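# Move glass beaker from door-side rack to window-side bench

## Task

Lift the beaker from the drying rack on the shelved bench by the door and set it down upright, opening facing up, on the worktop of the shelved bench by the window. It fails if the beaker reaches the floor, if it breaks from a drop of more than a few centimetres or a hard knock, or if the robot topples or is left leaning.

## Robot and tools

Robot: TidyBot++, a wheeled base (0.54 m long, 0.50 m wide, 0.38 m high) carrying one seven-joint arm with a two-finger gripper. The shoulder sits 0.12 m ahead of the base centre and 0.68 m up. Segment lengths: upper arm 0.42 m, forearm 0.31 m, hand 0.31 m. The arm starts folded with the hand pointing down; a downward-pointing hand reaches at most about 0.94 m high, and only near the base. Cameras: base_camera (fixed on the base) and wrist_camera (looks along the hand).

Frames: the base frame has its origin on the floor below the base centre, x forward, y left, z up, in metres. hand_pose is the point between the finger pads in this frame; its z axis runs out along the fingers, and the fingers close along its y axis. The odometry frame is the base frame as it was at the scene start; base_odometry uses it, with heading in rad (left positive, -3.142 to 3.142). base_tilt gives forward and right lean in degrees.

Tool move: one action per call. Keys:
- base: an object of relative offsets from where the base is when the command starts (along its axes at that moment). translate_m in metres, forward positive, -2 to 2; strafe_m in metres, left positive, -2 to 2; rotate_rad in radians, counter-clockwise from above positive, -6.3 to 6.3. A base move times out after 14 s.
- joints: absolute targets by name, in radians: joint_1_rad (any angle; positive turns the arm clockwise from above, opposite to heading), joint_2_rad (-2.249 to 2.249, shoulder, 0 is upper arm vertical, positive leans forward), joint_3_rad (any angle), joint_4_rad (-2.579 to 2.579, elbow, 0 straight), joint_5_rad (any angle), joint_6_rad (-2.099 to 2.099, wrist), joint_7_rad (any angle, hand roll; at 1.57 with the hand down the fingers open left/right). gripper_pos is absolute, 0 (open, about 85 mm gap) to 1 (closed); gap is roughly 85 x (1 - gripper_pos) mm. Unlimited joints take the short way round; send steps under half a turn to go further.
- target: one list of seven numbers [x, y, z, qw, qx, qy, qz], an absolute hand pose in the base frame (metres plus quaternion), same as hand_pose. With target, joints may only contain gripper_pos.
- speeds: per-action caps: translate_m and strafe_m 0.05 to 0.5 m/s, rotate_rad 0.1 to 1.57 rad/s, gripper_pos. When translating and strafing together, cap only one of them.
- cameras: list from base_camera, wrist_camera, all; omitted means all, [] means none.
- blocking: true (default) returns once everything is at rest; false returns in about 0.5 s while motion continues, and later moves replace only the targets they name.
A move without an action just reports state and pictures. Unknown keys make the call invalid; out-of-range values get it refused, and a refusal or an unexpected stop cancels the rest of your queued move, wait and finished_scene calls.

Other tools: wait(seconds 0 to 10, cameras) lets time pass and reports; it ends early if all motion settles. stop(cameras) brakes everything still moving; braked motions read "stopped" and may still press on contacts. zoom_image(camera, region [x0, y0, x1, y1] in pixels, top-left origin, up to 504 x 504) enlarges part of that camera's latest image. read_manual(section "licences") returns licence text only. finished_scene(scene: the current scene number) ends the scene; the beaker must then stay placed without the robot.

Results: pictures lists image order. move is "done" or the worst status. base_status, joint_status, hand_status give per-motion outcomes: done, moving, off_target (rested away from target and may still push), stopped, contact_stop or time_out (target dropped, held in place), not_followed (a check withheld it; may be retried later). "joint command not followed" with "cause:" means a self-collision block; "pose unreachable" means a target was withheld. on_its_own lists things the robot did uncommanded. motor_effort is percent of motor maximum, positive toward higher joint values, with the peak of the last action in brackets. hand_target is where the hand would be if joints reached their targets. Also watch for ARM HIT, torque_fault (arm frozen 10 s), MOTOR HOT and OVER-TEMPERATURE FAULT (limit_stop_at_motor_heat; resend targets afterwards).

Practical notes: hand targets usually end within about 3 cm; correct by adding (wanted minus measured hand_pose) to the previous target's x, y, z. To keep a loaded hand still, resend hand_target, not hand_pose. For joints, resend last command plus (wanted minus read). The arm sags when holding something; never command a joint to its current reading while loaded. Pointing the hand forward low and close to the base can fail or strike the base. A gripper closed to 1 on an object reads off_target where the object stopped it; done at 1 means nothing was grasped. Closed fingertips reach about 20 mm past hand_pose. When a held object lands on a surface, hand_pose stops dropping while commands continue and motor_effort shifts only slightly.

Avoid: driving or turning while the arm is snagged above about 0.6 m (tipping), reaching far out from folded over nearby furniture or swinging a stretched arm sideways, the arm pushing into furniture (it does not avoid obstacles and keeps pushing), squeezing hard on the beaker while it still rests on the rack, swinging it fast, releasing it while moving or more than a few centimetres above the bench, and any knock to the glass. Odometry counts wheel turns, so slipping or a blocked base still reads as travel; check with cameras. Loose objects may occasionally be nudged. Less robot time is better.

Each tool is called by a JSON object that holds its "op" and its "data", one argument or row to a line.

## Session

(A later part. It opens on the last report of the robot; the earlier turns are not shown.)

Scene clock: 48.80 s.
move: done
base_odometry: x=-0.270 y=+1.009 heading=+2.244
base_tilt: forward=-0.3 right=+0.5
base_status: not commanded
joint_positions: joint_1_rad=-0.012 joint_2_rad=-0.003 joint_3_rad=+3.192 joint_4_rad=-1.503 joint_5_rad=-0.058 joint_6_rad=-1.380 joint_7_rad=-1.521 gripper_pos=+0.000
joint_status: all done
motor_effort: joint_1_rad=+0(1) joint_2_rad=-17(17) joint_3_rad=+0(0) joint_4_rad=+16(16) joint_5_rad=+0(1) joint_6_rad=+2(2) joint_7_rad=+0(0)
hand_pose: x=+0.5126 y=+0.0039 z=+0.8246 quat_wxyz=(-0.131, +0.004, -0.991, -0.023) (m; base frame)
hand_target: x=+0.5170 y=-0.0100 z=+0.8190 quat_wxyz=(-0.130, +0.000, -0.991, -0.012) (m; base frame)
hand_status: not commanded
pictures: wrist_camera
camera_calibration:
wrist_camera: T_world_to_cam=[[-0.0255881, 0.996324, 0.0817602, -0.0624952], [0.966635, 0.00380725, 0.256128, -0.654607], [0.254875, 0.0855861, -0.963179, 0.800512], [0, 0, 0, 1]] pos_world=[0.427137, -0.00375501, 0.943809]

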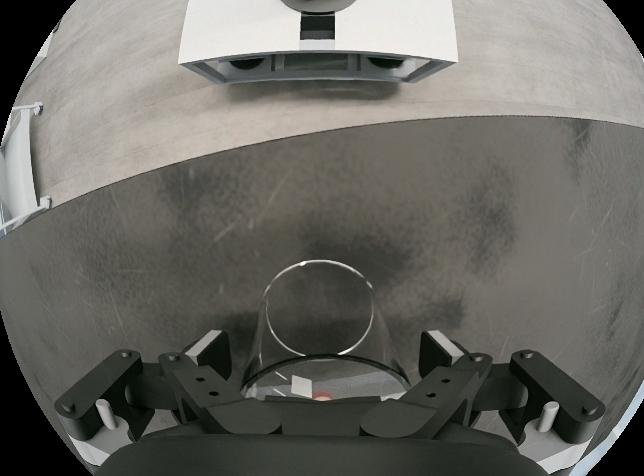

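{"op": "move", "data": {
  "target": [0.507, -0.006, 0.86, 0.13, 0.0, 0.9915, 0.012],
  "cameras": []
}}

{"op": "move", "data": {
  "target": [0.495, 0, 0.93, 0.13, 0.0, 0.9915, 0.0],
  "cameras": []
}}

{"op": "move", "data": {
  "base": {"translate_m":-0.3},
  "cameras": []
}}

{"op": "move", "data": {
  "target": [0.55, 0, 0.90, 0.66, 0, 0.75, 0],
  "cameras": ["wrist_camera"]
}}

Scene clock: 50.13 s.
move: off_target
base_odometry: x=-0.270 y=+1.009 heading=+2.244
base_tilt: forward=-0.4 right=+0.5
base_status: not commanded
joint_positions: joint_1_rad=-0.002 joint_2_rad=-0.003 joint_3_rad=+3.187 joint_4_rad=-1.398 joint_5_rad=-0.058 joint_6_rad=-1.453 joint_7_rad=-1.521 gripper_pos=+0.000
joint_status: not commanded
motor_effort: joint_1_rad=+1(1) joint_2_rad=-16(17) joint_3_rad=+0(1) joint_4_rad=+16(17) joint_5_rad=+0(1) joint_6_rad=+2(3) joint_7_rad=+0(1)
hand_pose: x=+0.5181 y=+0.0018 z=+0.8600 quat_wxyz=(-0.147, +0.004, -0.989, -0.022) (m; base frame)
hand_target: x=+0.5070 y=-0.0060 z=+0.8600 quat_wxyz=(-0.130, +0.000, -0.991, -0.012) (m; base frame)
hand_status: off_target (0.014 m and 2.4 deg from the pose sent, 0.037 m and 1.4 deg at the start)
pictures: none
No camera images: "cameras" was empty.

Scene clock: 51.47 s.
move: off_target
base_odometry: x=-0.270 y=+1.009 heading=+2.244
base_tilt: forward=-0.4 right=+0.5
base_status: not commanded
joint_positions: joint_1_rad=-0.039 joint_2_rad=-0.003 joint_3_rad=+3.201 joint_4_rad=-1.145 joint_5_rad=-0.058 joint_6_rad=-1.681 joint_7_rad=-1.525 gripper_pos=+0.000
joint_status: not commanded
motor_effort: joint_1_rad=+0(1) joint_2_rad=-15(17) joint_3_rad=+0(1) joint_4_rad=+15(17) joint_5_rad=-1(1) joint_6_rad=+3(3) joint_7_rad=+0(1)
hand_pose: x=+0.5019 y=+0.0113 z=+0.9381 quat_wxyz=(-0.159, +0.020, -0.987, -0.023) (m; base frame)
hand_target: x=+0.4950 y=+0.0000 z=+0.9300 quat_wxyz=(-0.130, +0.000, -0.992, +0.000) (m; base frame)
hand_status: off_target (0.016 m and 4.9 deg from the pose sent, 0.074 m and 3.3 deg at the start)
pictures: none
No camera images: "cameras" was empty.

Scene clock: 53.30 s.
move: done
base_odometry: x=-0.082 y=+0.775 heading=+2.244
base_tilt: forward=-0.4 right=+0.5
base_status: done
joint_positions: joint_1_rad=-0.043 joint_2_rad=+0.005 joint_3_rad=+3.201 joint_4_rad=-1.142 joint_5_rad=-0.055 joint_6_rad=-1.693 joint_7_rad=-1.525 gripper_pos=+0.000
joint_status: not commanded
motor_effort: joint_1_rad=+1(2) joint_2_rad=-15(20) joint_3_rad=+0(2) joint_4_rad=+15(16) joint_5_rad=+0(1) joint_6_rad=+3(3) joint_7_rad=+0(1)
hand_pose: x=+0.5011 y=+0.0123 z=+0.9349 quat_wxyz=(-0.151, +0.022, -0.988, -0.022) (m; base frame)
hand_target: x=+0.4950 y=+0.0000 z=+0.9300 quat_wxyz=(-0.130, +0.000, -0.992, +0.000) (m; base frame)
hand_status: not commanded
pictures: none
No camera images: "cameras" was empty.

Scene clock: 57.23 s.
move: off_target
base_odometry: x=-0.082 y=+0.775 heading=+2.244
base_tilt: forward=-0.4 right=+0.5
base_status: not commanded
joint_positions: joint_1_rad=+0.723 joint_2_rad=-0.442 joint_3_rad=+2.770 joint_4_rad=-2.372 joint_5_rad=-2.151 joint_6_rad=-0.470 joint_7_rad=+0.539 gripper_pos=+0.000
joint_status: not commanded
motor_effort: joint_1_rad=+1(2) joint_2_rad=-3(16) joint_3_rad=+3(4) joint_4_rad=+18(20) joint_5_rad=-3(4) joint_6_rad=-4(6) joint_7_rad=+0(1)
hand_pose: x=+0.5513 y=-0.0084 z=+0.8929 quat_wxyz=(-0.647, -0.002, -0.763, +0.007) (m; base frame)
hand_target: x=+0.5500 y=+0.0000 z=+0.9000 quat_wxyz=(-0.661, +0.000, -0.751, +0.000) (m; base frame)
hand_status: off_target (0.011 m and 2.2 deg from the pose sent, 0.061 m and 65.4 deg at the start)
pictures: wrist_camera
camera_calibration:
wrist_camera: T_world_to_cam=[[-0.0261923, 0.999653, -0.00295404, 0.0211845], [0.167589, 0.00730428, 0.98583, -0.92043], [0.985509, 0.0253261, -0.167722, -0.256006], [0, 0, 0, 1]] pos_world=[0.407105, -0.00797042, 0.864512]

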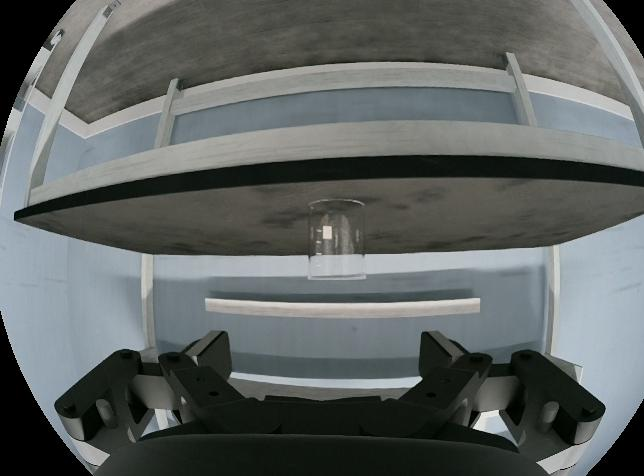

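{"op": "move", "data": {
  "target": [0.67, 0.0, 0.815, 0.69, 0, 0.724, 0],
  "cameras": ["wrist_camera"]
}}

Scene clock: 60.40 s.
move: done
base_odometry: x=-0.082 y=+0.775 heading=+2.244
base_tilt: forward=-0.4 right=+0.5
base_status: not commanded
joint_positions: joint_1_rad=-0.198 joint_2_rad=+0.150 joint_3_rad=+3.377 joint_4_rad=-2.395 joint_5_rad=-3.058 joint_6_rad=-0.919 joint_7_rad=+1.500 gripper_pos=+0.000
joint_status: not commanded
motor_effort: joint_1_rad=+0(2) joint_2_rad=-18(19) joint_3_rad=+1(4) joint_4_rad=+13(19) joint_5_rad=+0(4) joint_6_rad=-8(9) joint_7_rad=+0(1)
hand_pose: x=+0.6714 y=+0.0075 z=+0.8215 quat_wxyz=(-0.688, +0.015, -0.726, -0.007) (m; base frame)
hand_target: x=+0.6700 y=+0.0000 z=+0.8150 quat_wxyz=(-0.690, +0.000, -0.724, +0.000) (m; base frame)
hand_status: done (0.010 m and 1.9 deg from the pose sent, 0.142 m and 6.7 deg at the start)
pictures: wrist_camera
camera_calibration:
wrist_camera: T_world_to_cam=[[-0.0693601, 0.997533, -0.0107968, 0.0435881], [0.0584174, 0.0148657, 0.998182, -0.807204], [0.99588, 0.0686033, -0.0593044, -0.483104], [0, 0, 0, 1]] pos_world=[0.531292, 0.00166158, 0.777556]

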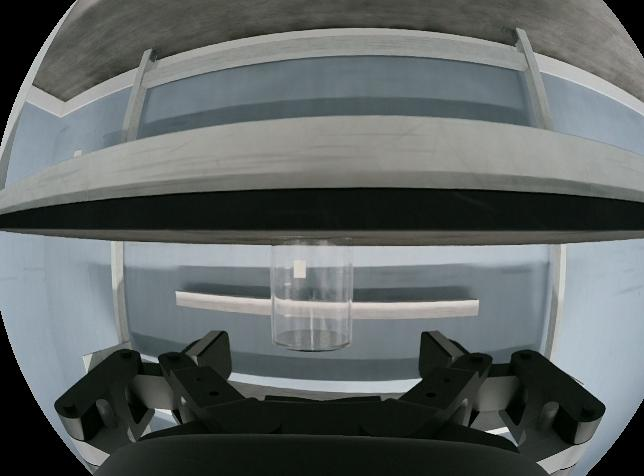

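{"op": "move", "data": {
  "target": [0.725, -0.007, 0.807, 0.69, 0.015, 0.724, -0.01],
  "cameras": ["wrist_camera"]
}}

Scene clock: 62.67 s.
move: off_target
base_odometry: x=-0.082 y=+0.775 heading=+2.244
base_tilt: forward=-0.4 right=+0.5
base_status: not commanded
joint_positions: joint_1_rad=+0.187 joint_2_rad=+0.278 joint_3_rad=+2.894 joint_4_rad=-2.271 joint_5_rad=-3.187 joint_6_rad=-0.919 joint_7_rad=+1.663 gripper_pos=+0.000
joint_status: not commanded
motor_effort: joint_1_rad=+0(1) joint_2_rad=-22(22) joint_3_rad=-2(2) joint_4_rad=+13(14) joint_5_rad=+0(1) joint_6_rad=-9(9) joint_7_rad=+0(0)
hand_pose: x=+0.7169 y=+0.0122 z=+0.8116 quat_wxyz=(-0.688, +0.007, -0.726, -0.007) (m; base frame)
hand_target: x=+0.7250 y=-0.0070 z=+0.8070 quat_wxyz=(-0.690, -0.015, -0.724, +0.010) (m; base frame)
hand_status: off_target (0.021 m and 3.2 deg from the pose sent, 0.057 m and 3.9 deg at the start)
pictures: wrist_camera
camera_calibration:
wrist_camera: T_world_to_cam=[[-0.0580907, 0.998311, 0.00121692, 0.0241621], [0.0584102, 0.00218193, 0.99829, -0.800056], [0.996601, 0.0580625, -0.0584382, -0.530426], [0, 0, 0, 1]] pos_world=[0.576759, 0.00842225, 0.767662]

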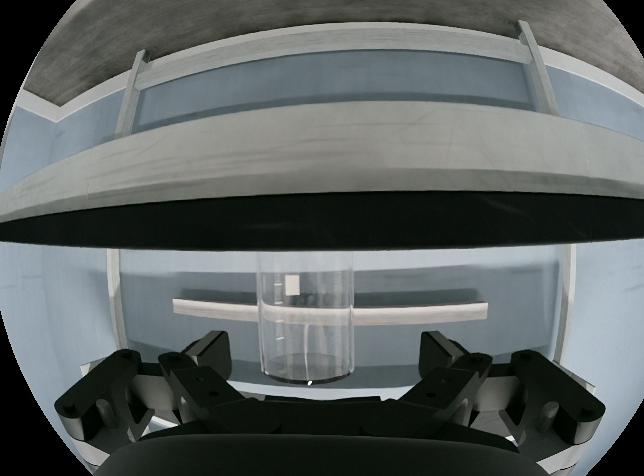

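{"op": "move", "data": {
  "target": [0.745, -0.024, 0.812, 0.69, 0.018, 0.724, -0.018],
  "cameras": ["wrist_camera"]
}}

Scene clock: 63.77 s.
move: off_target
base_odometry: x=-0.082 y=+0.775 heading=+2.244
base_tilt: forward=-0.4 right=+0.5
base_status: not commanded
joint_positions: joint_1_rad=+0.235 joint_2_rad=+0.301 joint_3_rad=+2.880 joint_4_rad=-2.198 joint_5_rad=-3.187 joint_6_rad=-0.919 joint_7_rad=+1.673 gripper_pos=+0.000
joint_status: not commanded
motor_effort: joint_1_rad=+1(1) joint_2_rad=-23(23) joint_3_rad=-1(2) joint_4_rad=+14(14) joint_5_rad=+1(1) joint_6_rad=-9(9) joint_7_rad=+1(1)
hand_pose: x=+0.7391 y=-0.0126 z=+0.8348 quat_wxyz=(-0.706, -0.008, -0.708, +0.006) (m; base frame)
hand_target: x=+0.7450 y=-0.0240 z=+0.8120 quat_wxyz=(-0.690, -0.018, -0.724, +0.018) (m; base frame)
hand_status: off_target (0.026 m and 3.1 deg from the pose sent, 0.046 m and 4.1 deg at the start)
pictures: wrist_camera
camera_calibration:
wrist_camera: T_world_to_cam=[[-0.0175372, 0.999846, 0.000772804, 0.0205683], [0.00696949, -0.00065066, 0.999976, -0.787812], [0.999822, 0.0175421, -0.00695701, -0.595657], [0, 0, 0, 1]] pos_world=[0.601402, -0.0106286, 0.783633]

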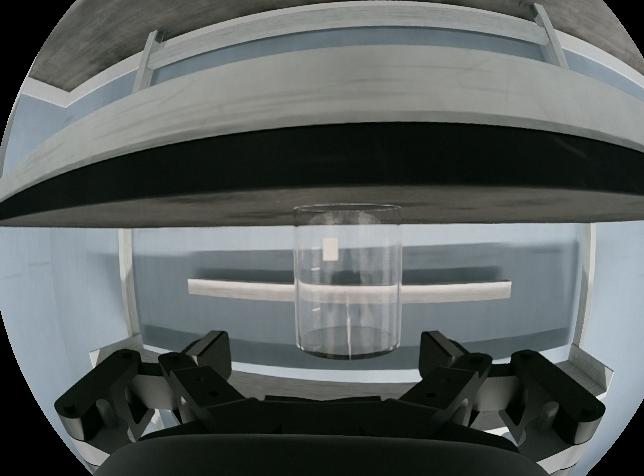

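{"op": "move", "data": {
  "target": [0.772, -0.012, 0.803, 0.69, 0.012, 0.724, -0.012],
  "cameras": ["wrist_camera"]
}}

Scene clock: 64.83 s.
move: off_target
base_odometry: x=-0.082 y=+0.775 heading=+2.244
base_tilt: forward=-0.4 right=+0.5
base_status: not commanded
joint_positions: joint_1_rad=+0.235 joint_2_rad=+0.374 joint_3_rad=+2.876 joint_4_rad=-2.131 joint_5_rad=-3.187 joint_6_rad=-0.919 joint_7_rad=+1.698 gripper_pos=+0.000
joint_status: not commanded
motor_effort: joint_1_rad=+0(1) joint_2_rad=-25(26) joint_3_rad=-2(3) joint_4_rad=+14(15) joint_5_rad=+1(1) joint_6_rad=-8(9) joint_7_rad=+0(1)
hand_pose: x=+0.7665 y=-0.0155 z=+0.8231 quat_wxyz=(-0.705, -0.007, -0.709, +0.009) (m; base frame)
hand_target: x=+0.7720 y=-0.0120 z=+0.8030 quat_wxyz=(-0.690, -0.012, -0.724, +0.012) (m; base frame)
hand_status: off_target (0.021 m and 2.5 deg from the pose sent, 0.046 m and 2.7 deg at the start)
pictures: wrist_camera
camera_calibration:
wrist_camera: T_world_to_cam=[[-0.0156899, 0.99986, -0.00576279, 0.0279621], [0.0115873, 0.00594494, 0.999915, -0.779705], [0.99981, 0.0156218, -0.011679, -0.619218], [0, 0, 0, 1]] pos_world=[0.628573, -0.0136496, 0.772568]

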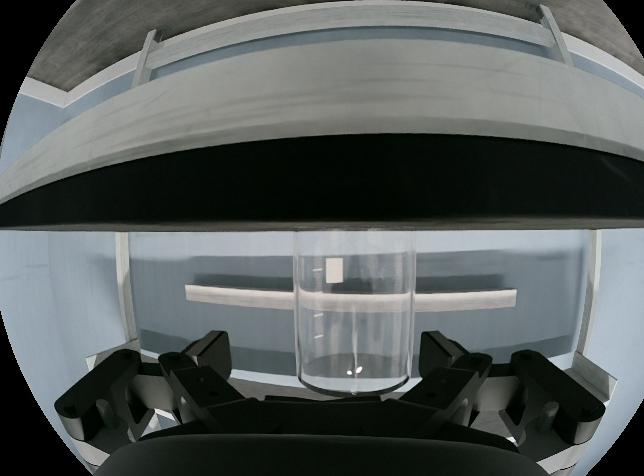

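{"op": "move", "data": {
  "target": [0.768, 0.004, 0.803, 0.69, 0.008, 0.724, -0.009],
  "cameras": ["wrist_camera"]
}}

Scene clock: 65.80 s.
move: off_target
base_odometry: x=-0.082 y=+0.775 heading=+2.244
base_tilt: forward=-0.4 right=+0.5
base_status: not commanded
joint_positions: joint_1_rad=+0.208 joint_2_rad=+0.374 joint_3_rad=+2.872 joint_4_rad=-2.131 joint_5_rad=-3.217 joint_6_rad=-0.919 joint_7_rad=+1.719 gripper_pos=+0.000
joint_status: not commanded
motor_effort: joint_1_rad=+0(1) joint_2_rad=-25(25) joint_3_rad=-1(3) joint_4_rad=+14(14) joint_5_rad=+1(2) joint_6_rad=-8(9) joint_7_rad=+0(1)
hand_pose: x=+0.7665 y=-0.0026 z=+0.8223 quat_wxyz=(-0.704, -0.003, -0.711, +0.007) (m; base frame)
hand_target: x=+0.7680 y=+0.0040 z=+0.8030 quat_wxyz=(-0.690, -0.008, -0.724, +0.009) (m; base frame)
hand_status: off_target (0.020 m and 2.3 deg from the pose sent, 0.028 m and 2.4 deg at the start)
pictures: wrist_camera
camera_calibration:
wrist_camera: T_world_to_cam=[[-0.023919, 0.999694, -0.00627434, 0.0217175], [0.0144162, 0.00662039, 0.999874, -0.781138], [0.99961, 0.0238255, -0.0145701, -0.616899], [0, 0, 0, 1]] pos_world=[0.628439, -0.00184146, 0.772188]

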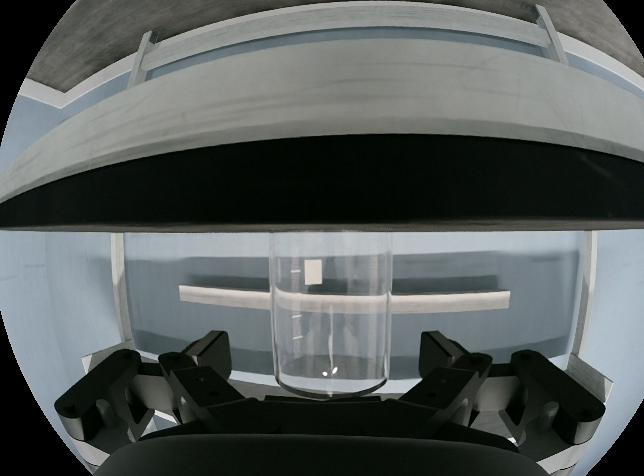

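{"op": "move", "data": {
  "target": [0.79, 0.005, 0.799, 0.687, 0.01, 0.727, -0.01],
  "cameras": ["wrist_camera"]
}}

Scene clock: 66.83 s.
move: off_target
base_odometry: x=-0.082 y=+0.775 heading=+2.244
base_tilt: forward=-0.4 right=+0.5
base_status: not commanded
joint_positions: joint_1_rad=+0.205 joint_2_rad=+0.403 joint_3_rad=+2.872 joint_4_rad=-2.074 joint_5_rad=-3.230 joint_6_rad=-0.919 joint_7_rad=+1.742 gripper_pos=+0.000
joint_status: not commanded
motor_effort: joint_1_rad=+0(1) joint_2_rad=-26(27) joint_3_rad=-2(2) joint_4_rad=+14(15) joint_5_rad=+1(2) joint_6_rad=-9(9) joint_7_rad=+0(1)
hand_pose: x=+0.7846 y=-0.0073 z=+0.8315 quat_wxyz=(-0.713, -0.006, -0.701, +0.014) (m; base frame)
hand_target: x=+0.7900 y=+0.0050 z=+0.7990 quat_wxyz=(-0.687, -0.010, -0.727, +0.010) (m; base frame)
hand_status: off_target (0.035 m and 4.2 deg from the pose sent, 0.034 m and 2.8 deg at the start)
pictures: wrist_camera
camera_calibration:
wrist_camera: T_world_to_cam=[[-0.00988917, 0.99986, -0.013523, 0.0220106], [-0.011141, 0.0134127, 0.999848, -0.7704], [0.999889, 0.0100383, 0.0110068, -0.656295], [0, 0, 0, 1]] pos_world=[0.647856, -0.00508626, 0.777805]

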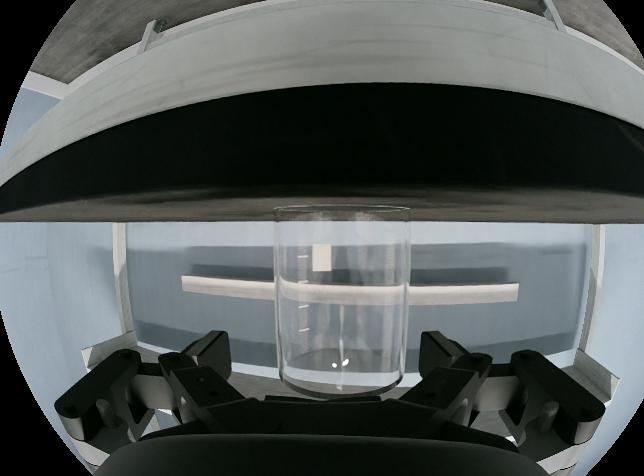

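{"op": "move", "data": {
  "target": [0.794, 0.012, 0.785, 0.675, 0.01, 0.738, -0.01],
  "cameras": ["wrist_camera"]
}}

Scene clock: 67.70 s.
move: off_target
base_odometry: x=-0.082 y=+0.775 heading=+2.244
base_tilt: forward=-0.4 right=+0.5
base_status: not commanded
joint_positions: joint_1_rad=+0.195 joint_2_rad=+0.422 joint_3_rad=+2.857 joint_4_rad=-2.064 joint_5_rad=-3.270 joint_6_rad=-0.908 joint_7_rad=+1.779 gripper_pos=+0.000
joint_status: not commanded
motor_effort: joint_1_rad=+0(1) joint_2_rad=-27(27) joint_3_rad=-2(3) joint_4_rad=+14(15) joint_5_rad=+2(2) joint_6_rad=-9(9) joint_7_rad=+0(0)
hand_pose: x=+0.7891 y=-0.0022 z=+0.8198 quat_wxyz=(-0.704, -0.008, -0.710, +0.017) (m; base frame)
hand_target: x=+0.7940 y=+0.0120 z=+0.7850 quat_wxyz=(-0.675, -0.010, -0.738, +0.010) (m; base frame)
hand_status: off_target (0.038 m and 4.7 deg from the pose sent, 0.051 m and 6.1 deg at the start)
pictures: wrist_camera
camera_calibration:
wrist_camera: T_world_to_cam=[[-0.00369549, 0.999883, -0.0148456, 0.012931], [0.0132599, 0.0148934, 0.999801, -0.777937], [0.999905, 0.0034979, -0.0133134, -0.64086], [0, 0, 0, 1]] pos_world=[0.651163, 0.000898351, 0.769442]

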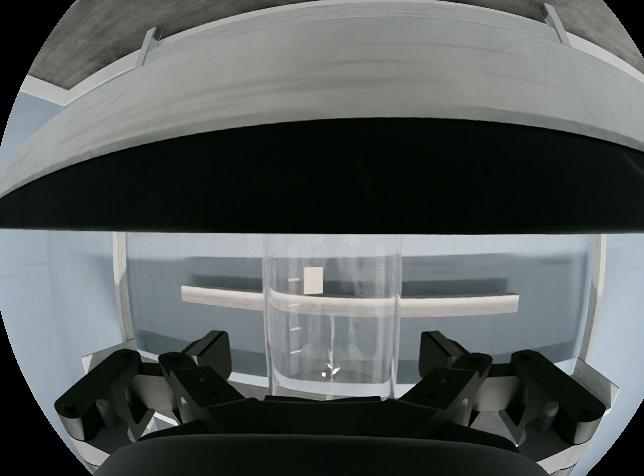

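Center 333. Advance.

{"op": "move", "data": {
  "target": [0.814, 0.015, 0.785, 0.675, 0.008, 0.738, -0.008],
  "cameras": ["wrist_camera"]
}}

Scene clock: 68.70 s.
move: off_target
base_odometry: x=-0.082 y=+0.775 heading=+2.244
base_tilt: forward=-0.4 right=+0.5
base_status: not commanded
joint_positions: joint_1_rad=+0.195 joint_2_rad=+0.454 joint_3_rad=+2.853 joint_4_rad=-2.000 joint_5_rad=-3.270 joint_6_rad=-0.887 joint_7_rad=+1.792 gripper_pos=+0.000
joint_status: not commanded
motor_effort: joint_1_rad=+0(1) joint_2_rad=-28(28) joint_3_rad=-2(3) joint_4_rad=+15(15) joint_5_rad=+1(2) joint_6_rad=-8(9) joint_7_rad=+0(1)
hand_pose: x=+0.8091 y=-0.0025 z=+0.8248 quat_wxyz=(-0.708, -0.008, -0.706, +0.017) (m; base frame)
hand_target: x=+0.8140 y=+0.0150 z=+0.7850 quat_wxyz=(-0.675, -0.008, -0.738, +0.008) (m; base frame)
hand_status: off_target (0.044 m and 5.4 deg from the pose sent, 0.046 m and 4.7 deg at the start)
pictures: wrist_camera
camera_calibration:
wrist_camera: T_world_to_cam=[[-0.00342466, 0.999873, -0.0155326, 0.0137946], [0.00164762, 0.0155383, 0.999878, -0.773928], [0.999993, 0.00339865, -0.00170062, -0.670367], [0, 0, 0, 1]] pos_world=[0.671685, 0.000511017, 0.772907]

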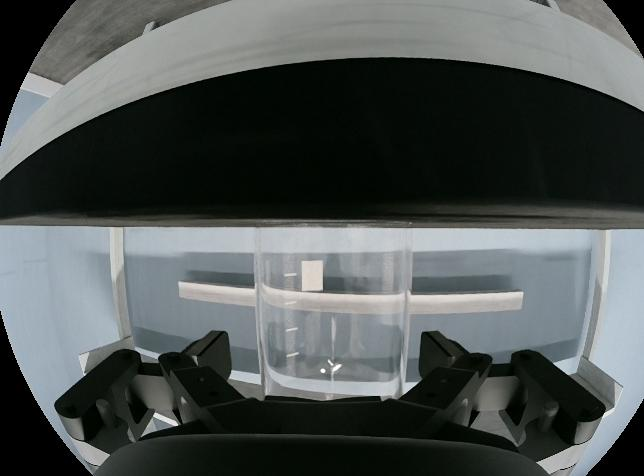

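{"op": "move", "data": {
  "joints": {"gripper_pos":0.4},
  "cameras": ["wrist_camera"]
}}

Scene clock: 70.37 s.
move: off_target
base_odometry: x=-0.082 y=+0.775 heading=+2.244
base_tilt: forward=-0.4 right=+0.5
base_status: not commanded
joint_positions: joint_1_rad=+0.194 joint_2_rad=+0.454 joint_3_rad=+2.853 joint_4_rad=-2.000 joint_5_rad=-3.271 joint_6_rad=-0.887 joint_7_rad=+1.792 gripper_pos=+0.293
joint_status: gripper_pos off_target (ended at +0.293, target +0.400)
motor_effort: joint_1_rad=+0(1) joint_2_rad=-28(28) joint_3_rad=-2(3) joint_4_rad=+15(15) joint_5_rad=+2(2) joint_6_rad=-8(9) joint_7_rad=+0(1)
hand_pose: x=+0.8091 y=-0.0023 z=+0.8248 quat_wxyz=(-0.708, -0.007, -0.706, +0.017) (m; base frame)
hand_target: x=+0.8140 y=+0.0150 z=+0.7850 quat_wxyz=(-0.675, -0.008, -0.738, +0.008) (m; base frame)
hand_status: not commanded
pictures: wrist_camera
camera_calibration:
wrist_camera: T_world_to_cam=[[-0.0037992, 0.999876, -0.0152871, 0.0136072], [0.00170166, 0.0152936, 0.999882, -0.77397], [0.999991, 0.00377273, -0.00175955, -0.670311], [0, 0, 0, 1]] pos_world=[0.671674, 0.000760252, 0.772907]

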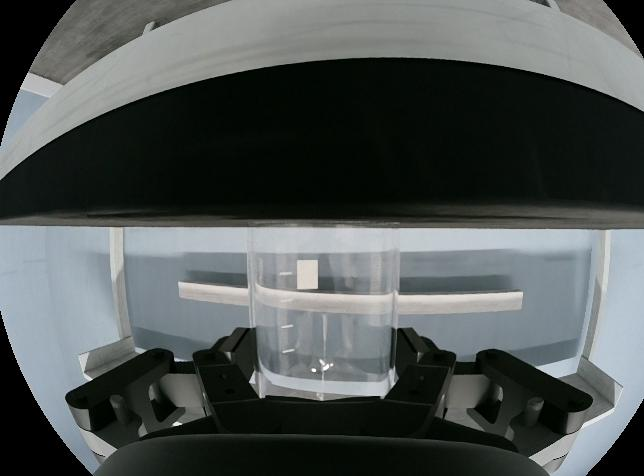

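{"op": "move", "data": {
  "joints": {"gripper_pos":0.0},
  "cameras": []
}}

{"op": "move", "data": {
  "target": [0.829, 0.013, 0.783, 0.675, 0.008, 0.738, -0.008],
  "cameras": ["wrist_camera"]
}}

Scene clock: 71.53 s.
move: done
base_odometry: x=-0.082 y=+0.775 heading=+2.244
base_tilt: forward=-0.3 right=+0.5
base_status: not commanded
joint_positions: joint_1_rad=+0.194 joint_2_rad=+0.454 joint_3_rad=+2.853 joint_4_rad=-2.000 joint_5_rad=-3.271 joint_6_rad=-0.887 joint_7_rad=+1.792 gripper_pos=+0.000
joint_status: all done
motor_effort: joint_1_rad=+1(1) joint_2_rad=-28(28) joint_3_rad=-2(3) joint_4_rad=+14(15) joint_5_rad=+2(2) joint_6_rad=-9(9) joint_7_rad=+0(0)
hand_pose: x=+0.8091 y=-0.0022 z=+0.8247 quat_wxyz=(-0.708, -0.007, -0.706, +0.017) (m; base frame)
hand_target: x=+0.8140 y=+0.0150 z=+0.7850 quat_wxyz=(-0.675, -0.008, -0.738, +0.008) (m; base frame)
hand_status: not commanded
pictures: none
No camera images: "cameras" was empty.

Scene clock: 72.27 s.
move: off_target
base_odometry: x=-0.082 y=+0.775 heading=+2.244
base_tilt: forward=-0.4 right=+0.5
base_status: not commanded
joint_positions: joint_1_rad=+0.194 joint_2_rad=+0.482 joint_3_rad=+2.853 joint_4_rad=-1.954 joint_5_rad=-3.271 joint_6_rad=-0.870 joint_7_rad=+1.799 gripper_pos=+0.000
joint_status: not commanded
motor_effort: joint_1_rad=+0(1) joint_2_rad=-29(29) joint_3_rad=-2(3) joint_4_rad=+15(15) joint_5_rad=+2(2) joint_6_rad=-9(9) joint_7_rad=+0(1)
hand_pose: x=+0.8240 y=-0.0041 z=+0.8235 quat_wxyz=(-0.708, -0.009, -0.706, +0.017) (m; base frame)
hand_target: x=+0.8290 y=+0.0130 z=+0.7830 quat_wxyz=(-0.675, -0.008, -0.738, +0.008) (m; base frame)
hand_status: off_target (0.044 m and 5.4 deg from the pose sent, 0.049 m and 5.4 deg at the start)
pictures: wrist_camera
camera_calibration:
wrist_camera: T_world_to_cam=[[-0.00171673, 0.999917, -0.0127474, 0.0117035], [0.00132298, 0.0127497, 0.999918, -0.772414], [0.999998, 0.00169972, -0.00134476, -0.685603], [0, 0, 0, 1]] pos_world=[0.686643, -0.000689208, 0.771577]

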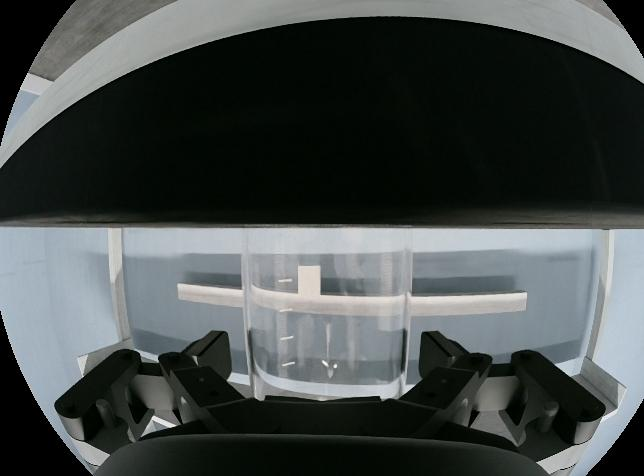

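{"op": "move", "data": {
  "joints": {"gripper_pos":0.4},
  "cameras": []
}}

Scene clock: 73.20 s.
move: off_target
base_odometry: x=-0.082 y=+0.775 heading=+2.244
base_tilt: forward=-0.4 right=+0.5
base_status: not commanded
joint_positions: joint_1_rad=+0.194 joint_2_rad=+0.482 joint_3_rad=+2.853 joint_4_rad=-1.954 joint_5_rad=-3.271 joint_6_rad=-0.869 joint_7_rad=+1.799 gripper_pos=+0.239
joint_status: gripper_pos off_target (ended at +0.239, target +0.400)
motor_effort: joint_1_rad=+0(1) joint_2_rad=-28(29) joint_3_rad=-3(3) joint_4_rad=+15(15) joint_5_rad=+2(2) joint_6_rad=-8(9) joint_7_rad=+0(1)
hand_pose: x=+0.8240 y=-0.0041 z=+0.8235 quat_wxyz=(-0.708, -0.009, -0.706, +0.017) (m; base frame)
hand_target: x=+0.8290 y=+0.0130 z=+0.7830 quat_wxyz=(-0.675, -0.008, -0.738, +0.008) (m; base frame)
hand_status: not commanded
pictures: none
No camera images: "cameras" was empty.

{"op": "move", "data": {
  "target": [0.825, 0.012, 0.84, 0.675, 0.008, 0.738, -0.008],
  "cameras": []
}}

{"op": "move", "data": {
  "target": [0.815, 0.01, 0.905, 0.68, 0.008, 0.733, -0.008],
  "cameras": ["wrist_camera"]
}}

Scene clock: 74.83 s.
move: off_target
base_odometry: x=-0.082 y=+0.775 heading=+2.244
base_tilt: forward=-0.4 right=+0.5
base_status: not commanded
joint_positions: joint_1_rad=+0.241 joint_2_rad=+0.443 joint_3_rad=+2.745 joint_4_rad=-1.904 joint_5_rad=-3.341 joint_6_rad=-0.707 joint_7_rad=+1.895 gripper_pos=+0.239
joint_status: not commanded
motor_effort: joint_1_rad=+0(1) joint_2_rad=-29(30) joint_3_rad=-3(4) joint_4_rad=+17(17) joint_5_rad=+3(3) joint_6_rad=-9(10) joint_7_rad=+0(1)
hand_pose: x=+0.8253 y=+0.0210 z=+0.8319 quat_wxyz=(-0.682, +0.005, -0.731, +0.004) (m; base frame)
hand_target: x=+0.8250 y=+0.0120 z=+0.8400 quat_wxyz=(-0.675, -0.008, -0.738, +0.008) (m; base frame)
hand_status: off_target (0.012 m and 1.9 deg from the pose sent, 0.023 m and 5.4 deg at the start)
pictures: none
No camera images: "cameras" was empty.

Scene clock: 76.10 s.
move: off_target
base_odometry: x=-0.082 y=+0.775 heading=+2.244
base_tilt: forward=-0.4 right=+0.5
base_status: not commanded
joint_positions: joint_1_rad=+0.331 joint_2_rad=+0.331 joint_3_rad=+2.655 joint_4_rad=-1.823 joint_5_rad=-3.441 joint_6_rad=-0.550 joint_7_rad=+1.996 gripper_pos=+0.239
joint_status: not commanded
motor_effort: joint_1_rad=+1(1) joint_2_rad=-27(31) joint_3_rad=-3(4) joint_4_rad=+19(19) joint_5_rad=+2(3) joint_6_rad=-9(10) joint_7_rad=+0(0)
hand_pose: x=+0.8167 y=+0.0116 z=+0.9075 quat_wxyz=(-0.693, +0.001, -0.721, +0.013) (m; base frame)
hand_target: x=+0.8150 y=+0.0100 z=+0.9050 quat_wxyz=(-0.680, -0.008, -0.733, +0.008) (m; base frame)
hand_status: off_target (0.003 m and 2.3 deg from the pose sent, 0.075 m and 1.6 deg at the start)
pictures: wrist_camera
camera_calibration:
wrist_camera: T_world_to_cam=[[-0.0218561, 0.99958, -0.0190485, 0.0191991], [0.044773, 0.0200126, 0.998797, -0.891116], [0.998758, 0.0209769, -0.0451916, -0.637655], [0, 0, 0, 1]] pos_world=[0.67718, 0.0120185, 0.861592]

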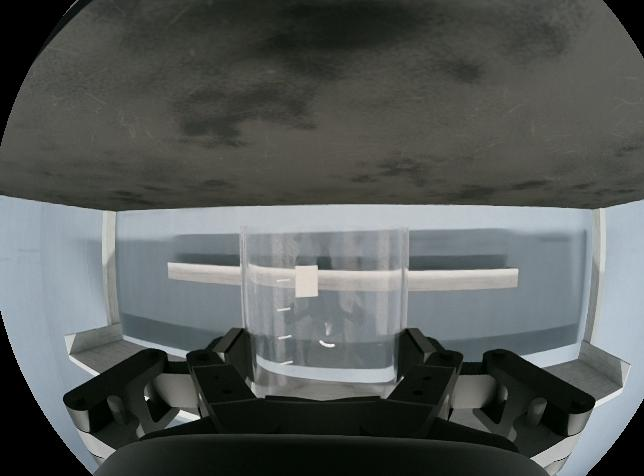

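{"op": "move", "data": {
  "joints": {"joint_7_rad":-1.15},
  "cameras": ["wrist_camera"]
}}

Scene clock: 79.70 s.
move: done
base_odometry: x=-0.082 y=+0.775 heading=+2.244
base_tilt: forward=-0.4 right=+0.5
base_status: not commanded
joint_positions: joint_1_rad=+0.331 joint_2_rad=+0.331 joint_3_rad=+2.655 joint_4_rad=-1.823 joint_5_rad=-3.442 joint_6_rad=-0.550 joint_7_rad=+5.091 gripper_pos=+0.239
joint_status: all done
motor_effort: joint_1_rad=+0(1) joint_2_rad=-27(27) joint_3_rad=-3(4) joint_4_rad=+18(19) joint_5_rad=+2(3) joint_6_rad=-9(9) joint_7_rad=+0(1)
hand_pose: x=+0.8167 y=+0.0116 z=+0.9075 quat_wxyz=(-0.003, +0.721, -0.016, +0.693) (m; base frame)
hand_target: x=+0.8150 y=+0.0100 z=+0.9050 quat_wxyz=(-0.008, +0.733, -0.025, +0.680) (m; base frame)
hand_status: not commanded
pictures: wrist_camera
camera_calibration:
wrist_camera: T_world_to_cam=[[-0.0568705, -0.998094, -0.0239747, 0.0754113], [-0.0348238, 0.025982, -0.999056, 0.986867], [0.997774, -0.0559819, -0.036235, -0.644087], [0, 0, 0, 1]] pos_world=[0.681309, 0.0135695, 0.964405]

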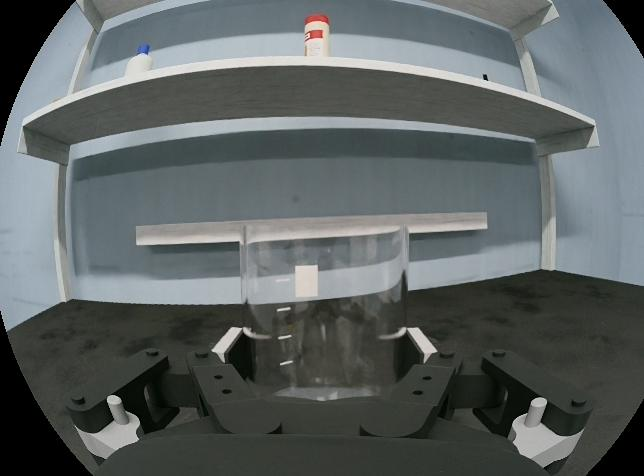

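{"op": "move", "data": {
  "target": [0.815, 0.005, 0.86, 0, 0.706, 0, 0.708],
  "cameras": []
}}

{"op": "move", "data": {
  "target": [0.815, 0.005, 0.825, 0, 0.706, 0, 0.708],
  "cameras": ["wrist_camera"]
}}

Scene clock: 82.60 s.
move: off_target
base_odometry: x=-0.082 y=+0.775 heading=+2.244
base_tilt: forward=-0.4 right=+0.5
base_status: not commanded
joint_positions: joint_1_rad=+0.798 joint_2_rad=+0.917 joint_3_rad=+1.668 joint_4_rad=-1.902 joint_5_rad=-3.492 joint_6_rad=-0.977 joint_7_rad=+5.946 gripper_pos=+0.239
joint_status: not commanded
motor_effort: joint_1_rad=+0(1) joint_2_rad=-27(28) joint_3_rad=-14(15) joint_4_rad=+11(19) joint_5_rad=+8(8) joint_6_rad=-4(9) joint_7_rad=+0(0)
hand_pose: x=+0.8171 y=+0.0272 z=+0.8789 quat_wxyz=(-0.007, +0.688, +0.029, +0.725) (m; base frame)
hand_target: x=+0.8150 y=+0.0050 z=+0.8600 quat_wxyz=(+0.000, +0.706, +0.000, +0.708) (m; base frame)
hand_status: off_target (0.029 m and 4.5 deg from the pose sent, 0.048 m and 3.1 deg at the start)
pictures: none
No camera images: "cameras" was empty.

Scene clock: 83.40 s.
move: off_target
base_odometry: x=-0.082 y=+0.775 heading=+2.244
base_tilt: forward=-0.4 right=+0.5
base_status: not commanded
joint_positions: joint_1_rad=+0.798 joint_2_rad=+0.981 joint_3_rad=+1.678 joint_4_rad=-1.954 joint_5_rad=-3.485 joint_6_rad=-1.037 joint_7_rad=+5.944 gripper_pos=+0.239
joint_status: not commanded
motor_effort: joint_1_rad=+1(1) joint_2_rad=-27(29) joint_3_rad=-14(16) joint_4_rad=+10(11) joint_5_rad=+8(9) joint_6_rad=-3(4) joint_7_rad=+0(0)
hand_pose: x=+0.8134 y=+0.0175 z=+0.8356 quat_wxyz=(-0.009, +0.706, +0.014, +0.708) (m; base frame)
hand_target: x=+0.8150 y=+0.0050 z=+0.8250 quat_wxyz=(+0.000, +0.706, +0.000, +0.708) (m; base frame)
hand_status: off_target (0.016 m and 2.0 deg from the pose sent, 0.058 m and 4.5 deg at the start)
pictures: wrist_camera
camera_calibration:
wrist_camera: T_world_to_cam=[[-0.00481941, -0.999951, 0.00868919, 0.00983268], [0.0082222, -0.00872862, -0.999928, 0.881133], [0.999955, -0.00474762, 0.00826386, -0.682905], [0, 0, 0, 1]] pos_world=[0.675677, 0.0142811, 0.886627]

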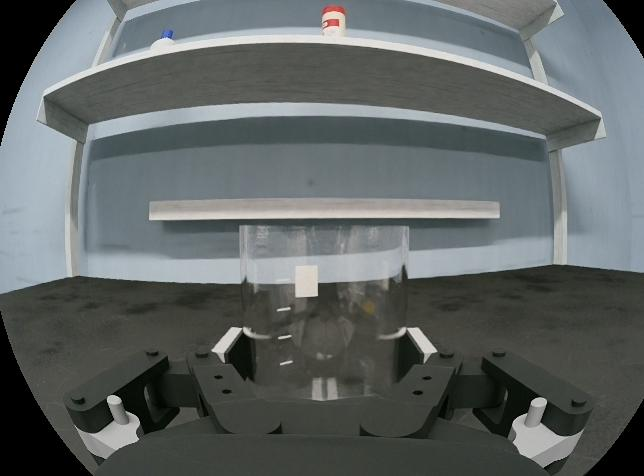

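{"op": "move", "data": {
  "target": [0.815, 0.005, 0.81, 0, 0.706, 0, 0.708],
  "cameras": []
}}

{"op": "move", "data": {
  "target": [0.815, 0.005, 0.8, 0, 0.706, 0, 0.708],
  "cameras": []
}}

{"op": "move", "data": {
  "target": [0.815, 0.005, 0.793, 0, 0.706, 0, 0.708],
  "cameras": ["wrist_camera"]
}}

Scene clock: 84.37 s.
move: off_target
base_odometry: x=-0.082 y=+0.775 heading=+2.244
base_tilt: forward=-0.4 right=+0.5
base_status: not commanded
joint_positions: joint_1_rad=+0.797 joint_2_rad=+0.999 joint_3_rad=+1.694 joint_4_rad=-1.969 joint_5_rad=-3.474 joint_6_rad=-1.062 joint_7_rad=+5.939 gripper_pos=+0.239
joint_status: not commanded
motor_effort: joint_1_rad=+0(1) joint_2_rad=-28(29) joint_3_rad=-14(16) joint_4_rad=+10(10) joint_5_rad=+8(9) joint_6_rad=-3(4) joint_7_rad=+0(0)
hand_pose: x=+0.8129 y=+0.0109 z=+0.8212 quat_wxyz=(-0.004, +0.710, +0.009, +0.704) (m; base frame)
hand_target: x=+0.8150 y=+0.0050 z=+0.8100 quat_wxyz=(+0.000, +0.706, +0.000, +0.708) (m; base frame)
hand_status: off_target (0.013 m and 1.3 deg from the pose sent, 0.029 m and 2.0 deg at the start)
pictures: none
No camera images: "cameras" was empty.

Scene clock: 85.00 s.
move: off_target
base_odometry: x=-0.082 y=+0.775 heading=+2.244
base_tilt: forward=-0.4 right=+0.5
base_status: not commanded
joint_positions: joint_1_rad=+0.795 joint_2_rad=+1.012 joint_3_rad=+1.709 joint_4_rad=-1.979 joint_5_rad=-3.462 joint_6_rad=-1.078 joint_7_rad=+5.933 gripper_pos=+0.239
joint_status: not commanded
motor_effort: joint_1_rad=+0(1) joint_2_rad=-28(29) joint_3_rad=-15(15) joint_4_rad=+10(10) joint_5_rad=+8(9) joint_6_rad=-4(4) joint_7_rad=+0(1)
hand_pose: x=+0.8130 y=+0.0067 z=+0.8104 quat_wxyz=(+0.000, +0.713, +0.007, +0.702) (m; base frame)
hand_target: x=+0.8150 y=+0.0050 z=+0.8000 quat_wxyz=(+0.000, +0.706, +0.000, +0.708) (m; base frame)
hand_status: off_target (0.011 m and 1.3 deg from the pose sent, 0.022 m and 1.3 deg at the start)
pictures: none
No camera images: "cameras" was empty.

Scene clock: 85.60 s.
move: done
base_odometry: x=-0.082 y=+0.775 heading=+2.244
base_tilt: forward=-0.4 right=+0.5
base_status: not commanded
joint_positions: joint_1_rad=+0.792 joint_2_rad=+1.019 joint_3_rad=+1.724 joint_4_rad=-1.985 joint_5_rad=-3.452 joint_6_rad=-1.087 joint_7_rad=+5.923 gripper_pos=+0.239
joint_status: not commanded
motor_effort: joint_1_rad=+0(1) joint_2_rad=-28(29) joint_3_rad=-14(15) joint_4_rad=+9(10) joint_5_rad=+8(9) joint_6_rad=-3(4) joint_7_rad=+0(1)
hand_pose: x=+0.8133 y=+0.0038 z=+0.8027 quat_wxyz=(+0.002, +0.714, +0.005, +0.700) (m; base frame)
hand_target: x=+0.8150 y=+0.0050 z=+0.7930 quat_wxyz=(+0.000, +0.706, +0.000, +0.708) (m; base frame)
hand_status: done (0.010 m and 1.5 deg from the pose sent, 0.018 m and 1.3 deg at the start)
pictures: wrist_camera
camera_calibration:
wrist_camera: T_world_to_cam=[[-0.0341664, -0.999332, 0.0129954, 0.0168097], [-0.015818, -0.0124607, -0.999797, 0.867514], [0.999291, -0.0343651, -0.0153817, -0.663], [0, 0, 0, 1]] pos_world=[0.676827, 0.00482421, 0.856922]

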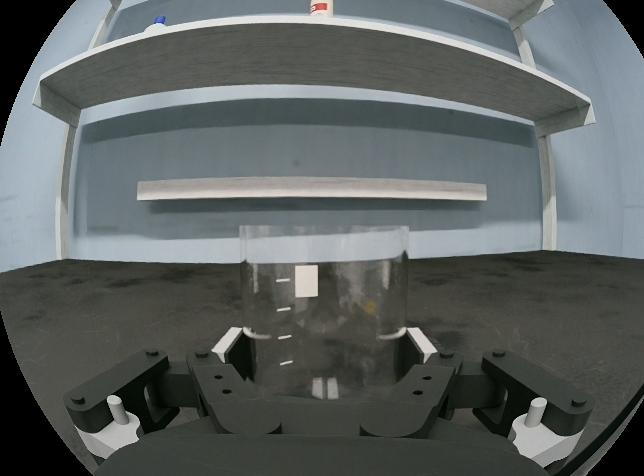

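{"op": "move", "data": {
  "target": [0.815, 0.004, 0.786, 0, 0.701, 0, 0.713],
  "cameras": []
}}

{"op": "move", "data": {
  "target": [0.815, 0.004, 0.78, 0, 0.701, 0, 0.713],
  "cameras": []
}}

{"op": "move", "data": {
  "target": [0.815, 0.004, 0.774, 0, 0.701, 0, 0.713],
  "cameras": ["wrist_camera"]
}}

Scene clock: 86.53 s.
move: off_target
base_odometry: x=-0.082 y=+0.775 heading=+2.244
base_tilt: forward=-0.4 right=+0.5
base_status: not commanded
joint_positions: joint_1_rad=+0.787 joint_2_rad=+1.031 joint_3_rad=+1.746 joint_4_rad=-1.994 joint_5_rad=-3.405 joint_6_rad=-1.109 joint_7_rad=+5.900 gripper_pos=+0.239
joint_status: not commanded
motor_effort: joint_1_rad=+0(1) joint_2_rad=-27(28) joint_3_rad=-14(15) joint_4_rad=+9(9) joint_5_rad=+7(8) joint_6_rad=-3(4) joint_7_rad=+0(0)
hand_pose: x=+0.8137 y=+0.0015 z=+0.7996 quat_wxyz=(+0.006, +0.707, +0.006, +0.707) (m; base frame)
hand_target: x=+0.8150 y=+0.0040 z=+0.7860 quat_wxyz=(+0.000, +0.701, +0.000, +0.713) (m; base frame)
hand_status: off_target (0.014 m and 1.3 deg from the pose sent, 0.017 m and 2.2 deg at the start)
pictures: none
No camera images: "cameras" was empty.

Scene clock: 87.07 s.
move: off_target
base_odometry: x=-0.082 y=+0.775 heading=+2.244
base_tilt: forward=-0.4 right=+0.5
base_status: not commanded
joint_positions: joint_1_rad=+0.783 joint_2_rad=+1.031 joint_3_rad=+1.757 joint_4_rad=-1.996 joint_5_rad=-3.388 joint_6_rad=-1.119 joint_7_rad=+5.889 gripper_pos=+0.239
joint_status: not commanded
motor_effort: joint_1_rad=+1(1) joint_2_rad=-27(27) joint_3_rad=-13(14) joint_4_rad=+8(9) joint_5_rad=+7(8) joint_6_rad=-3(4) joint_7_rad=+1(1)
hand_pose: x=+0.8139 y=+0.0015 z=+0.7994 quat_wxyz=(+0.007, +0.703, +0.006, +0.711) (m; base frame)
hand_target: x=+0.8150 y=+0.0040 z=+0.7800 quat_wxyz=(+0.000, +0.701, +0.000, +0.713) (m; base frame)
hand_status: off_target (0.020 m and 1.2 deg from the pose sent, 0.020 m and 1.3 deg at the start)
pictures: none
No camera images: "cameras" was empty.

Scene clock: 87.60 s.
move: off_target
base_odometry: x=-0.082 y=+0.775 heading=+2.244
base_tilt: forward=-0.4 right=+0.5
base_status: not commanded
joint_positions: joint_1_rad=+0.778 joint_2_rad=+1.032 joint_3_rad=+1.768 joint_4_rad=-1.999 joint_5_rad=-3.370 joint_6_rad=-1.130 joint_7_rad=+5.876 gripper_pos=+0.239
joint_status: not commanded
motor_effort: joint_1_rad=+1(1) joint_2_rad=-26(27) joint_3_rad=-12(13) joint_4_rad=+8(8) joint_5_rad=+6(7) joint_6_rad=-3(3) joint_7_rad=+0(0)
hand_pose: x=+0.8140 y=+0.0014 z=+0.7996 quat_wxyz=(+0.009, +0.699, +0.006, +0.715) (m; base frame)
hand_target: x=+0.8150 y=+0.0040 z=+0.7740 quat_wxyz=(+0.000, +0.701, +0.000, +0.713) (m; base frame)
hand_status: off_target (0.026 m and 1.3 deg from the pose sent, 0.026 m and 1.2 deg at the start)
pictures: wrist_camera
camera_calibration:
wrist_camera: T_world_to_cam=[[-0.0424796, -0.998848, 0.0222975, 0.013853], [0.0258762, -0.0234101, -0.999391, 0.830184], [0.998762, -0.0418768, 0.0268409, -0.697081], [0, 0, 0, 1]] pos_world=[0.675324, 0.00408028, 0.84808]

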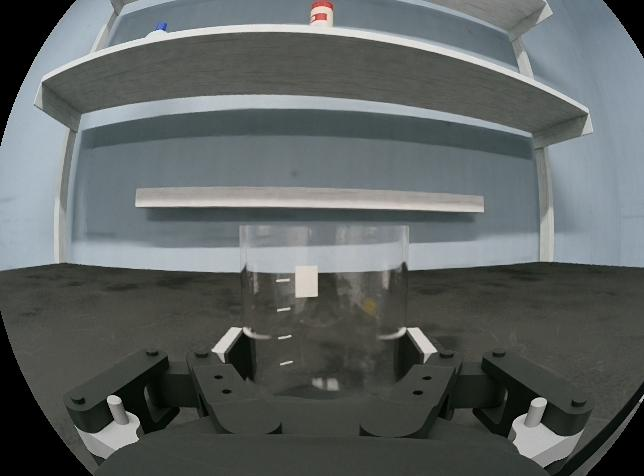

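Contact at .7995. Relax and release.

{"op": "move", "data": {
  "target": [0.815, 0.004, 0.786, 0, 0.7045, 0, 0.7097],
  "cameras": []
}}

{"op": "move", "data": {
  "joints": {"gripper_pos":0.16},
  "cameras": []
}}

{"op": "move", "data": {
  "joints": {"gripper_pos":0},
  "cameras": ["wrist_camera"]
}}

Scene clock: 88.40 s.
move: off_target
base_odometry: x=-0.082 y=+0.775 heading=+2.244
base_tilt: forward=-0.4 right=+0.5
base_status: not commanded
joint_positions: joint_1_rad=+0.778 joint_2_rad=+1.032 joint_3_rad=+1.768 joint_4_rad=-1.999 joint_5_rad=-3.370 joint_6_rad=-1.130 joint_7_rad=+5.876 gripper_pos=+0.239
joint_status: not commanded
motor_effort: joint_1_rad=+0(1) joint_2_rad=-27(28) joint_3_rad=-13(14) joint_4_rad=+8(9) joint_5_rad=+6(8) joint_6_rad=-3(4) joint_7_rad=+0(0)
hand_pose: x=+0.8140 y=+0.0016 z=+0.7998 quat_wxyz=(+0.009, +0.699, +0.006, +0.715) (m; base frame)
hand_target: x=+0.8150 y=+0.0040 z=+0.7860 quat_wxyz=(+0.000, +0.705, +0.000, +0.710) (m; base frame)
hand_status: off_target (0.014 m and 1.5 deg from the pose sent, 0.014 m and 1.5 deg at the start)
pictures: none
No camera images: "cameras" was empty.

Scene clock: 89.07 s.
move: done
base_odometry: x=-0.082 y=+0.775 heading=+2.244
base_tilt: forward=-0.4 right=+0.5
base_status: not commanded
joint_positions: joint_1_rad=+0.778 joint_2_rad=+1.032 joint_3_rad=+1.768 joint_4_rad=-1.999 joint_5_rad=-3.370 joint_6_rad=-1.130 joint_7_rad=+5.876 gripper_pos=+0.160
joint_status: all done
motor_effort: joint_1_rad=+0(1) joint_2_rad=-27(28) joint_3_rad=-14(14) joint_4_rad=+8(9) joint_5_rad=+7(8) joint_6_rad=-3(4) joint_7_rad=+0(1)
hand_pose: x=+0.8140 y=+0.0016 z=+0.7998 quat_wxyz=(+0.009, +0.699, +0.006, +0.715) (m; base frame)
hand_target: x=+0.8150 y=+0.0040 z=+0.7860 quat_wxyz=(+0.000, +0.705, +0.000, +0.710) (m; base frame)
hand_status: not commanded
pictures: none
No camera images: "cameras" was empty.

Scene clock: 89.67 s.
move: done
base_odometry: x=-0.082 y=+0.775 heading=+2.244
base_tilt: forward=-0.4 right=+0.5
base_status: not commanded
joint_positions: joint_1_rad=+0.778 joint_2_rad=+1.032 joint_3_rad=+1.768 joint_4_rad=-1.999 joint_5_rad=-3.370 joint_6_rad=-1.130 joint_7_rad=+5.876 gripper_pos=+0.000
joint_status: all done
motor_effort: joint_1_rad=+0(1) joint_2_rad=-27(28) joint_3_rad=-14(14) joint_4_rad=+8(9) joint_5_rad=+7(8) joint_6_rad=-4(4) joint_7_rad=+0(0)
hand_pose: x=+0.8140 y=+0.0016 z=+0.7998 quat_wxyz=(+0.009, +0.699, +0.006, +0.715) (m; base frame)
hand_target: x=+0.8150 y=+0.0040 z=+0.7860 quat_wxyz=(+0.000, +0.705, +0.000, +0.710) (m; base frame)
hand_status: not commanded
pictures: wrist_camera
camera_calibration:
wrist_camera: T_world_to_cam=[[-0.042173, -0.998876, 0.0216373, 0.0142854], [0.0261276, -0.0227518, -0.9994, 0.830163], [0.998769, -0.0415824, 0.0270578, -0.697245], [0, 0, 0, 1]] pos_world=[0.675299, 0.00416393, 0.848222]

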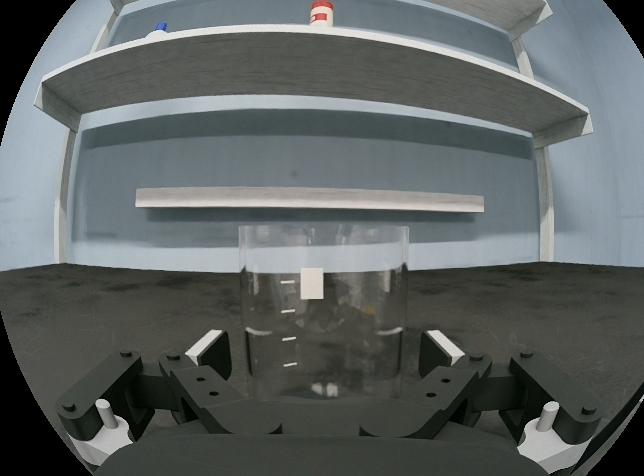

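{"op": "move", "data": {
  "base": {"translate_m":-0.3},
  "speeds": {"translate_m":0.25},
  "cameras": ["wrist_camera"]
}}

Scene clock: 91.73 s.
move: done
base_odometry: x=+0.105 y=+0.540 heading=+2.244
base_tilt: forward=-0.4 right=+0.5
base_status: done
joint_positions: joint_1_rad=+0.777 joint_2_rad=+1.033 joint_3_rad=+1.768 joint_4_rad=-1.999 joint_5_rad=-3.370 joint_6_rad=-1.130 joint_7_rad=+5.876 gripper_pos=+0.000
joint_status: not commanded
motor_effort: joint_1_rad=+0(2) joint_2_rad=-27(29) joint_3_rad=-14(14) joint_4_rad=+8(10) joint_5_rad=+8(8) joint_6_rad=-3(4) joint_7_rad=+0(1)
hand_pose: x=+0.8139 y=+0.0018 z=+0.7994 quat_wxyz=(+0.008, +0.700, +0.006, +0.714) (m; base frame)
hand_target: x=+0.8150 y=+0.0040 z=+0.7860 quat_wxyz=(+0.000, +0.705, +0.000, +0.710) (m; base frame)
hand_status: not commanded
pictures: wrist_camera
camera_calibration:
wrist_camera: T_world_to_cam=[[-0.0416236, -0.998907, 0.0212816, 0.0143745], [0.0255203, -0.022356, -0.999424, 0.830274], [0.998807, -0.0410565, 0.0264229, -0.696715], [0, 0, 0, 1]] pos_world=[0.675294, 0.00431572, 0.847899]

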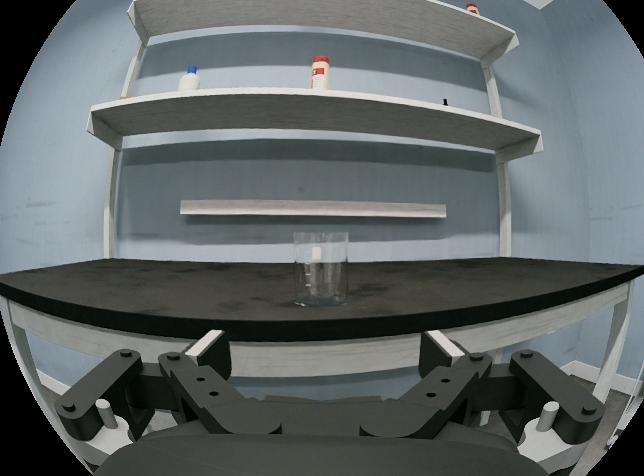

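Standing upright.

{"op": "finished_scene", "data": {
  "scene": 2
}}

The scene is finished: the task was done.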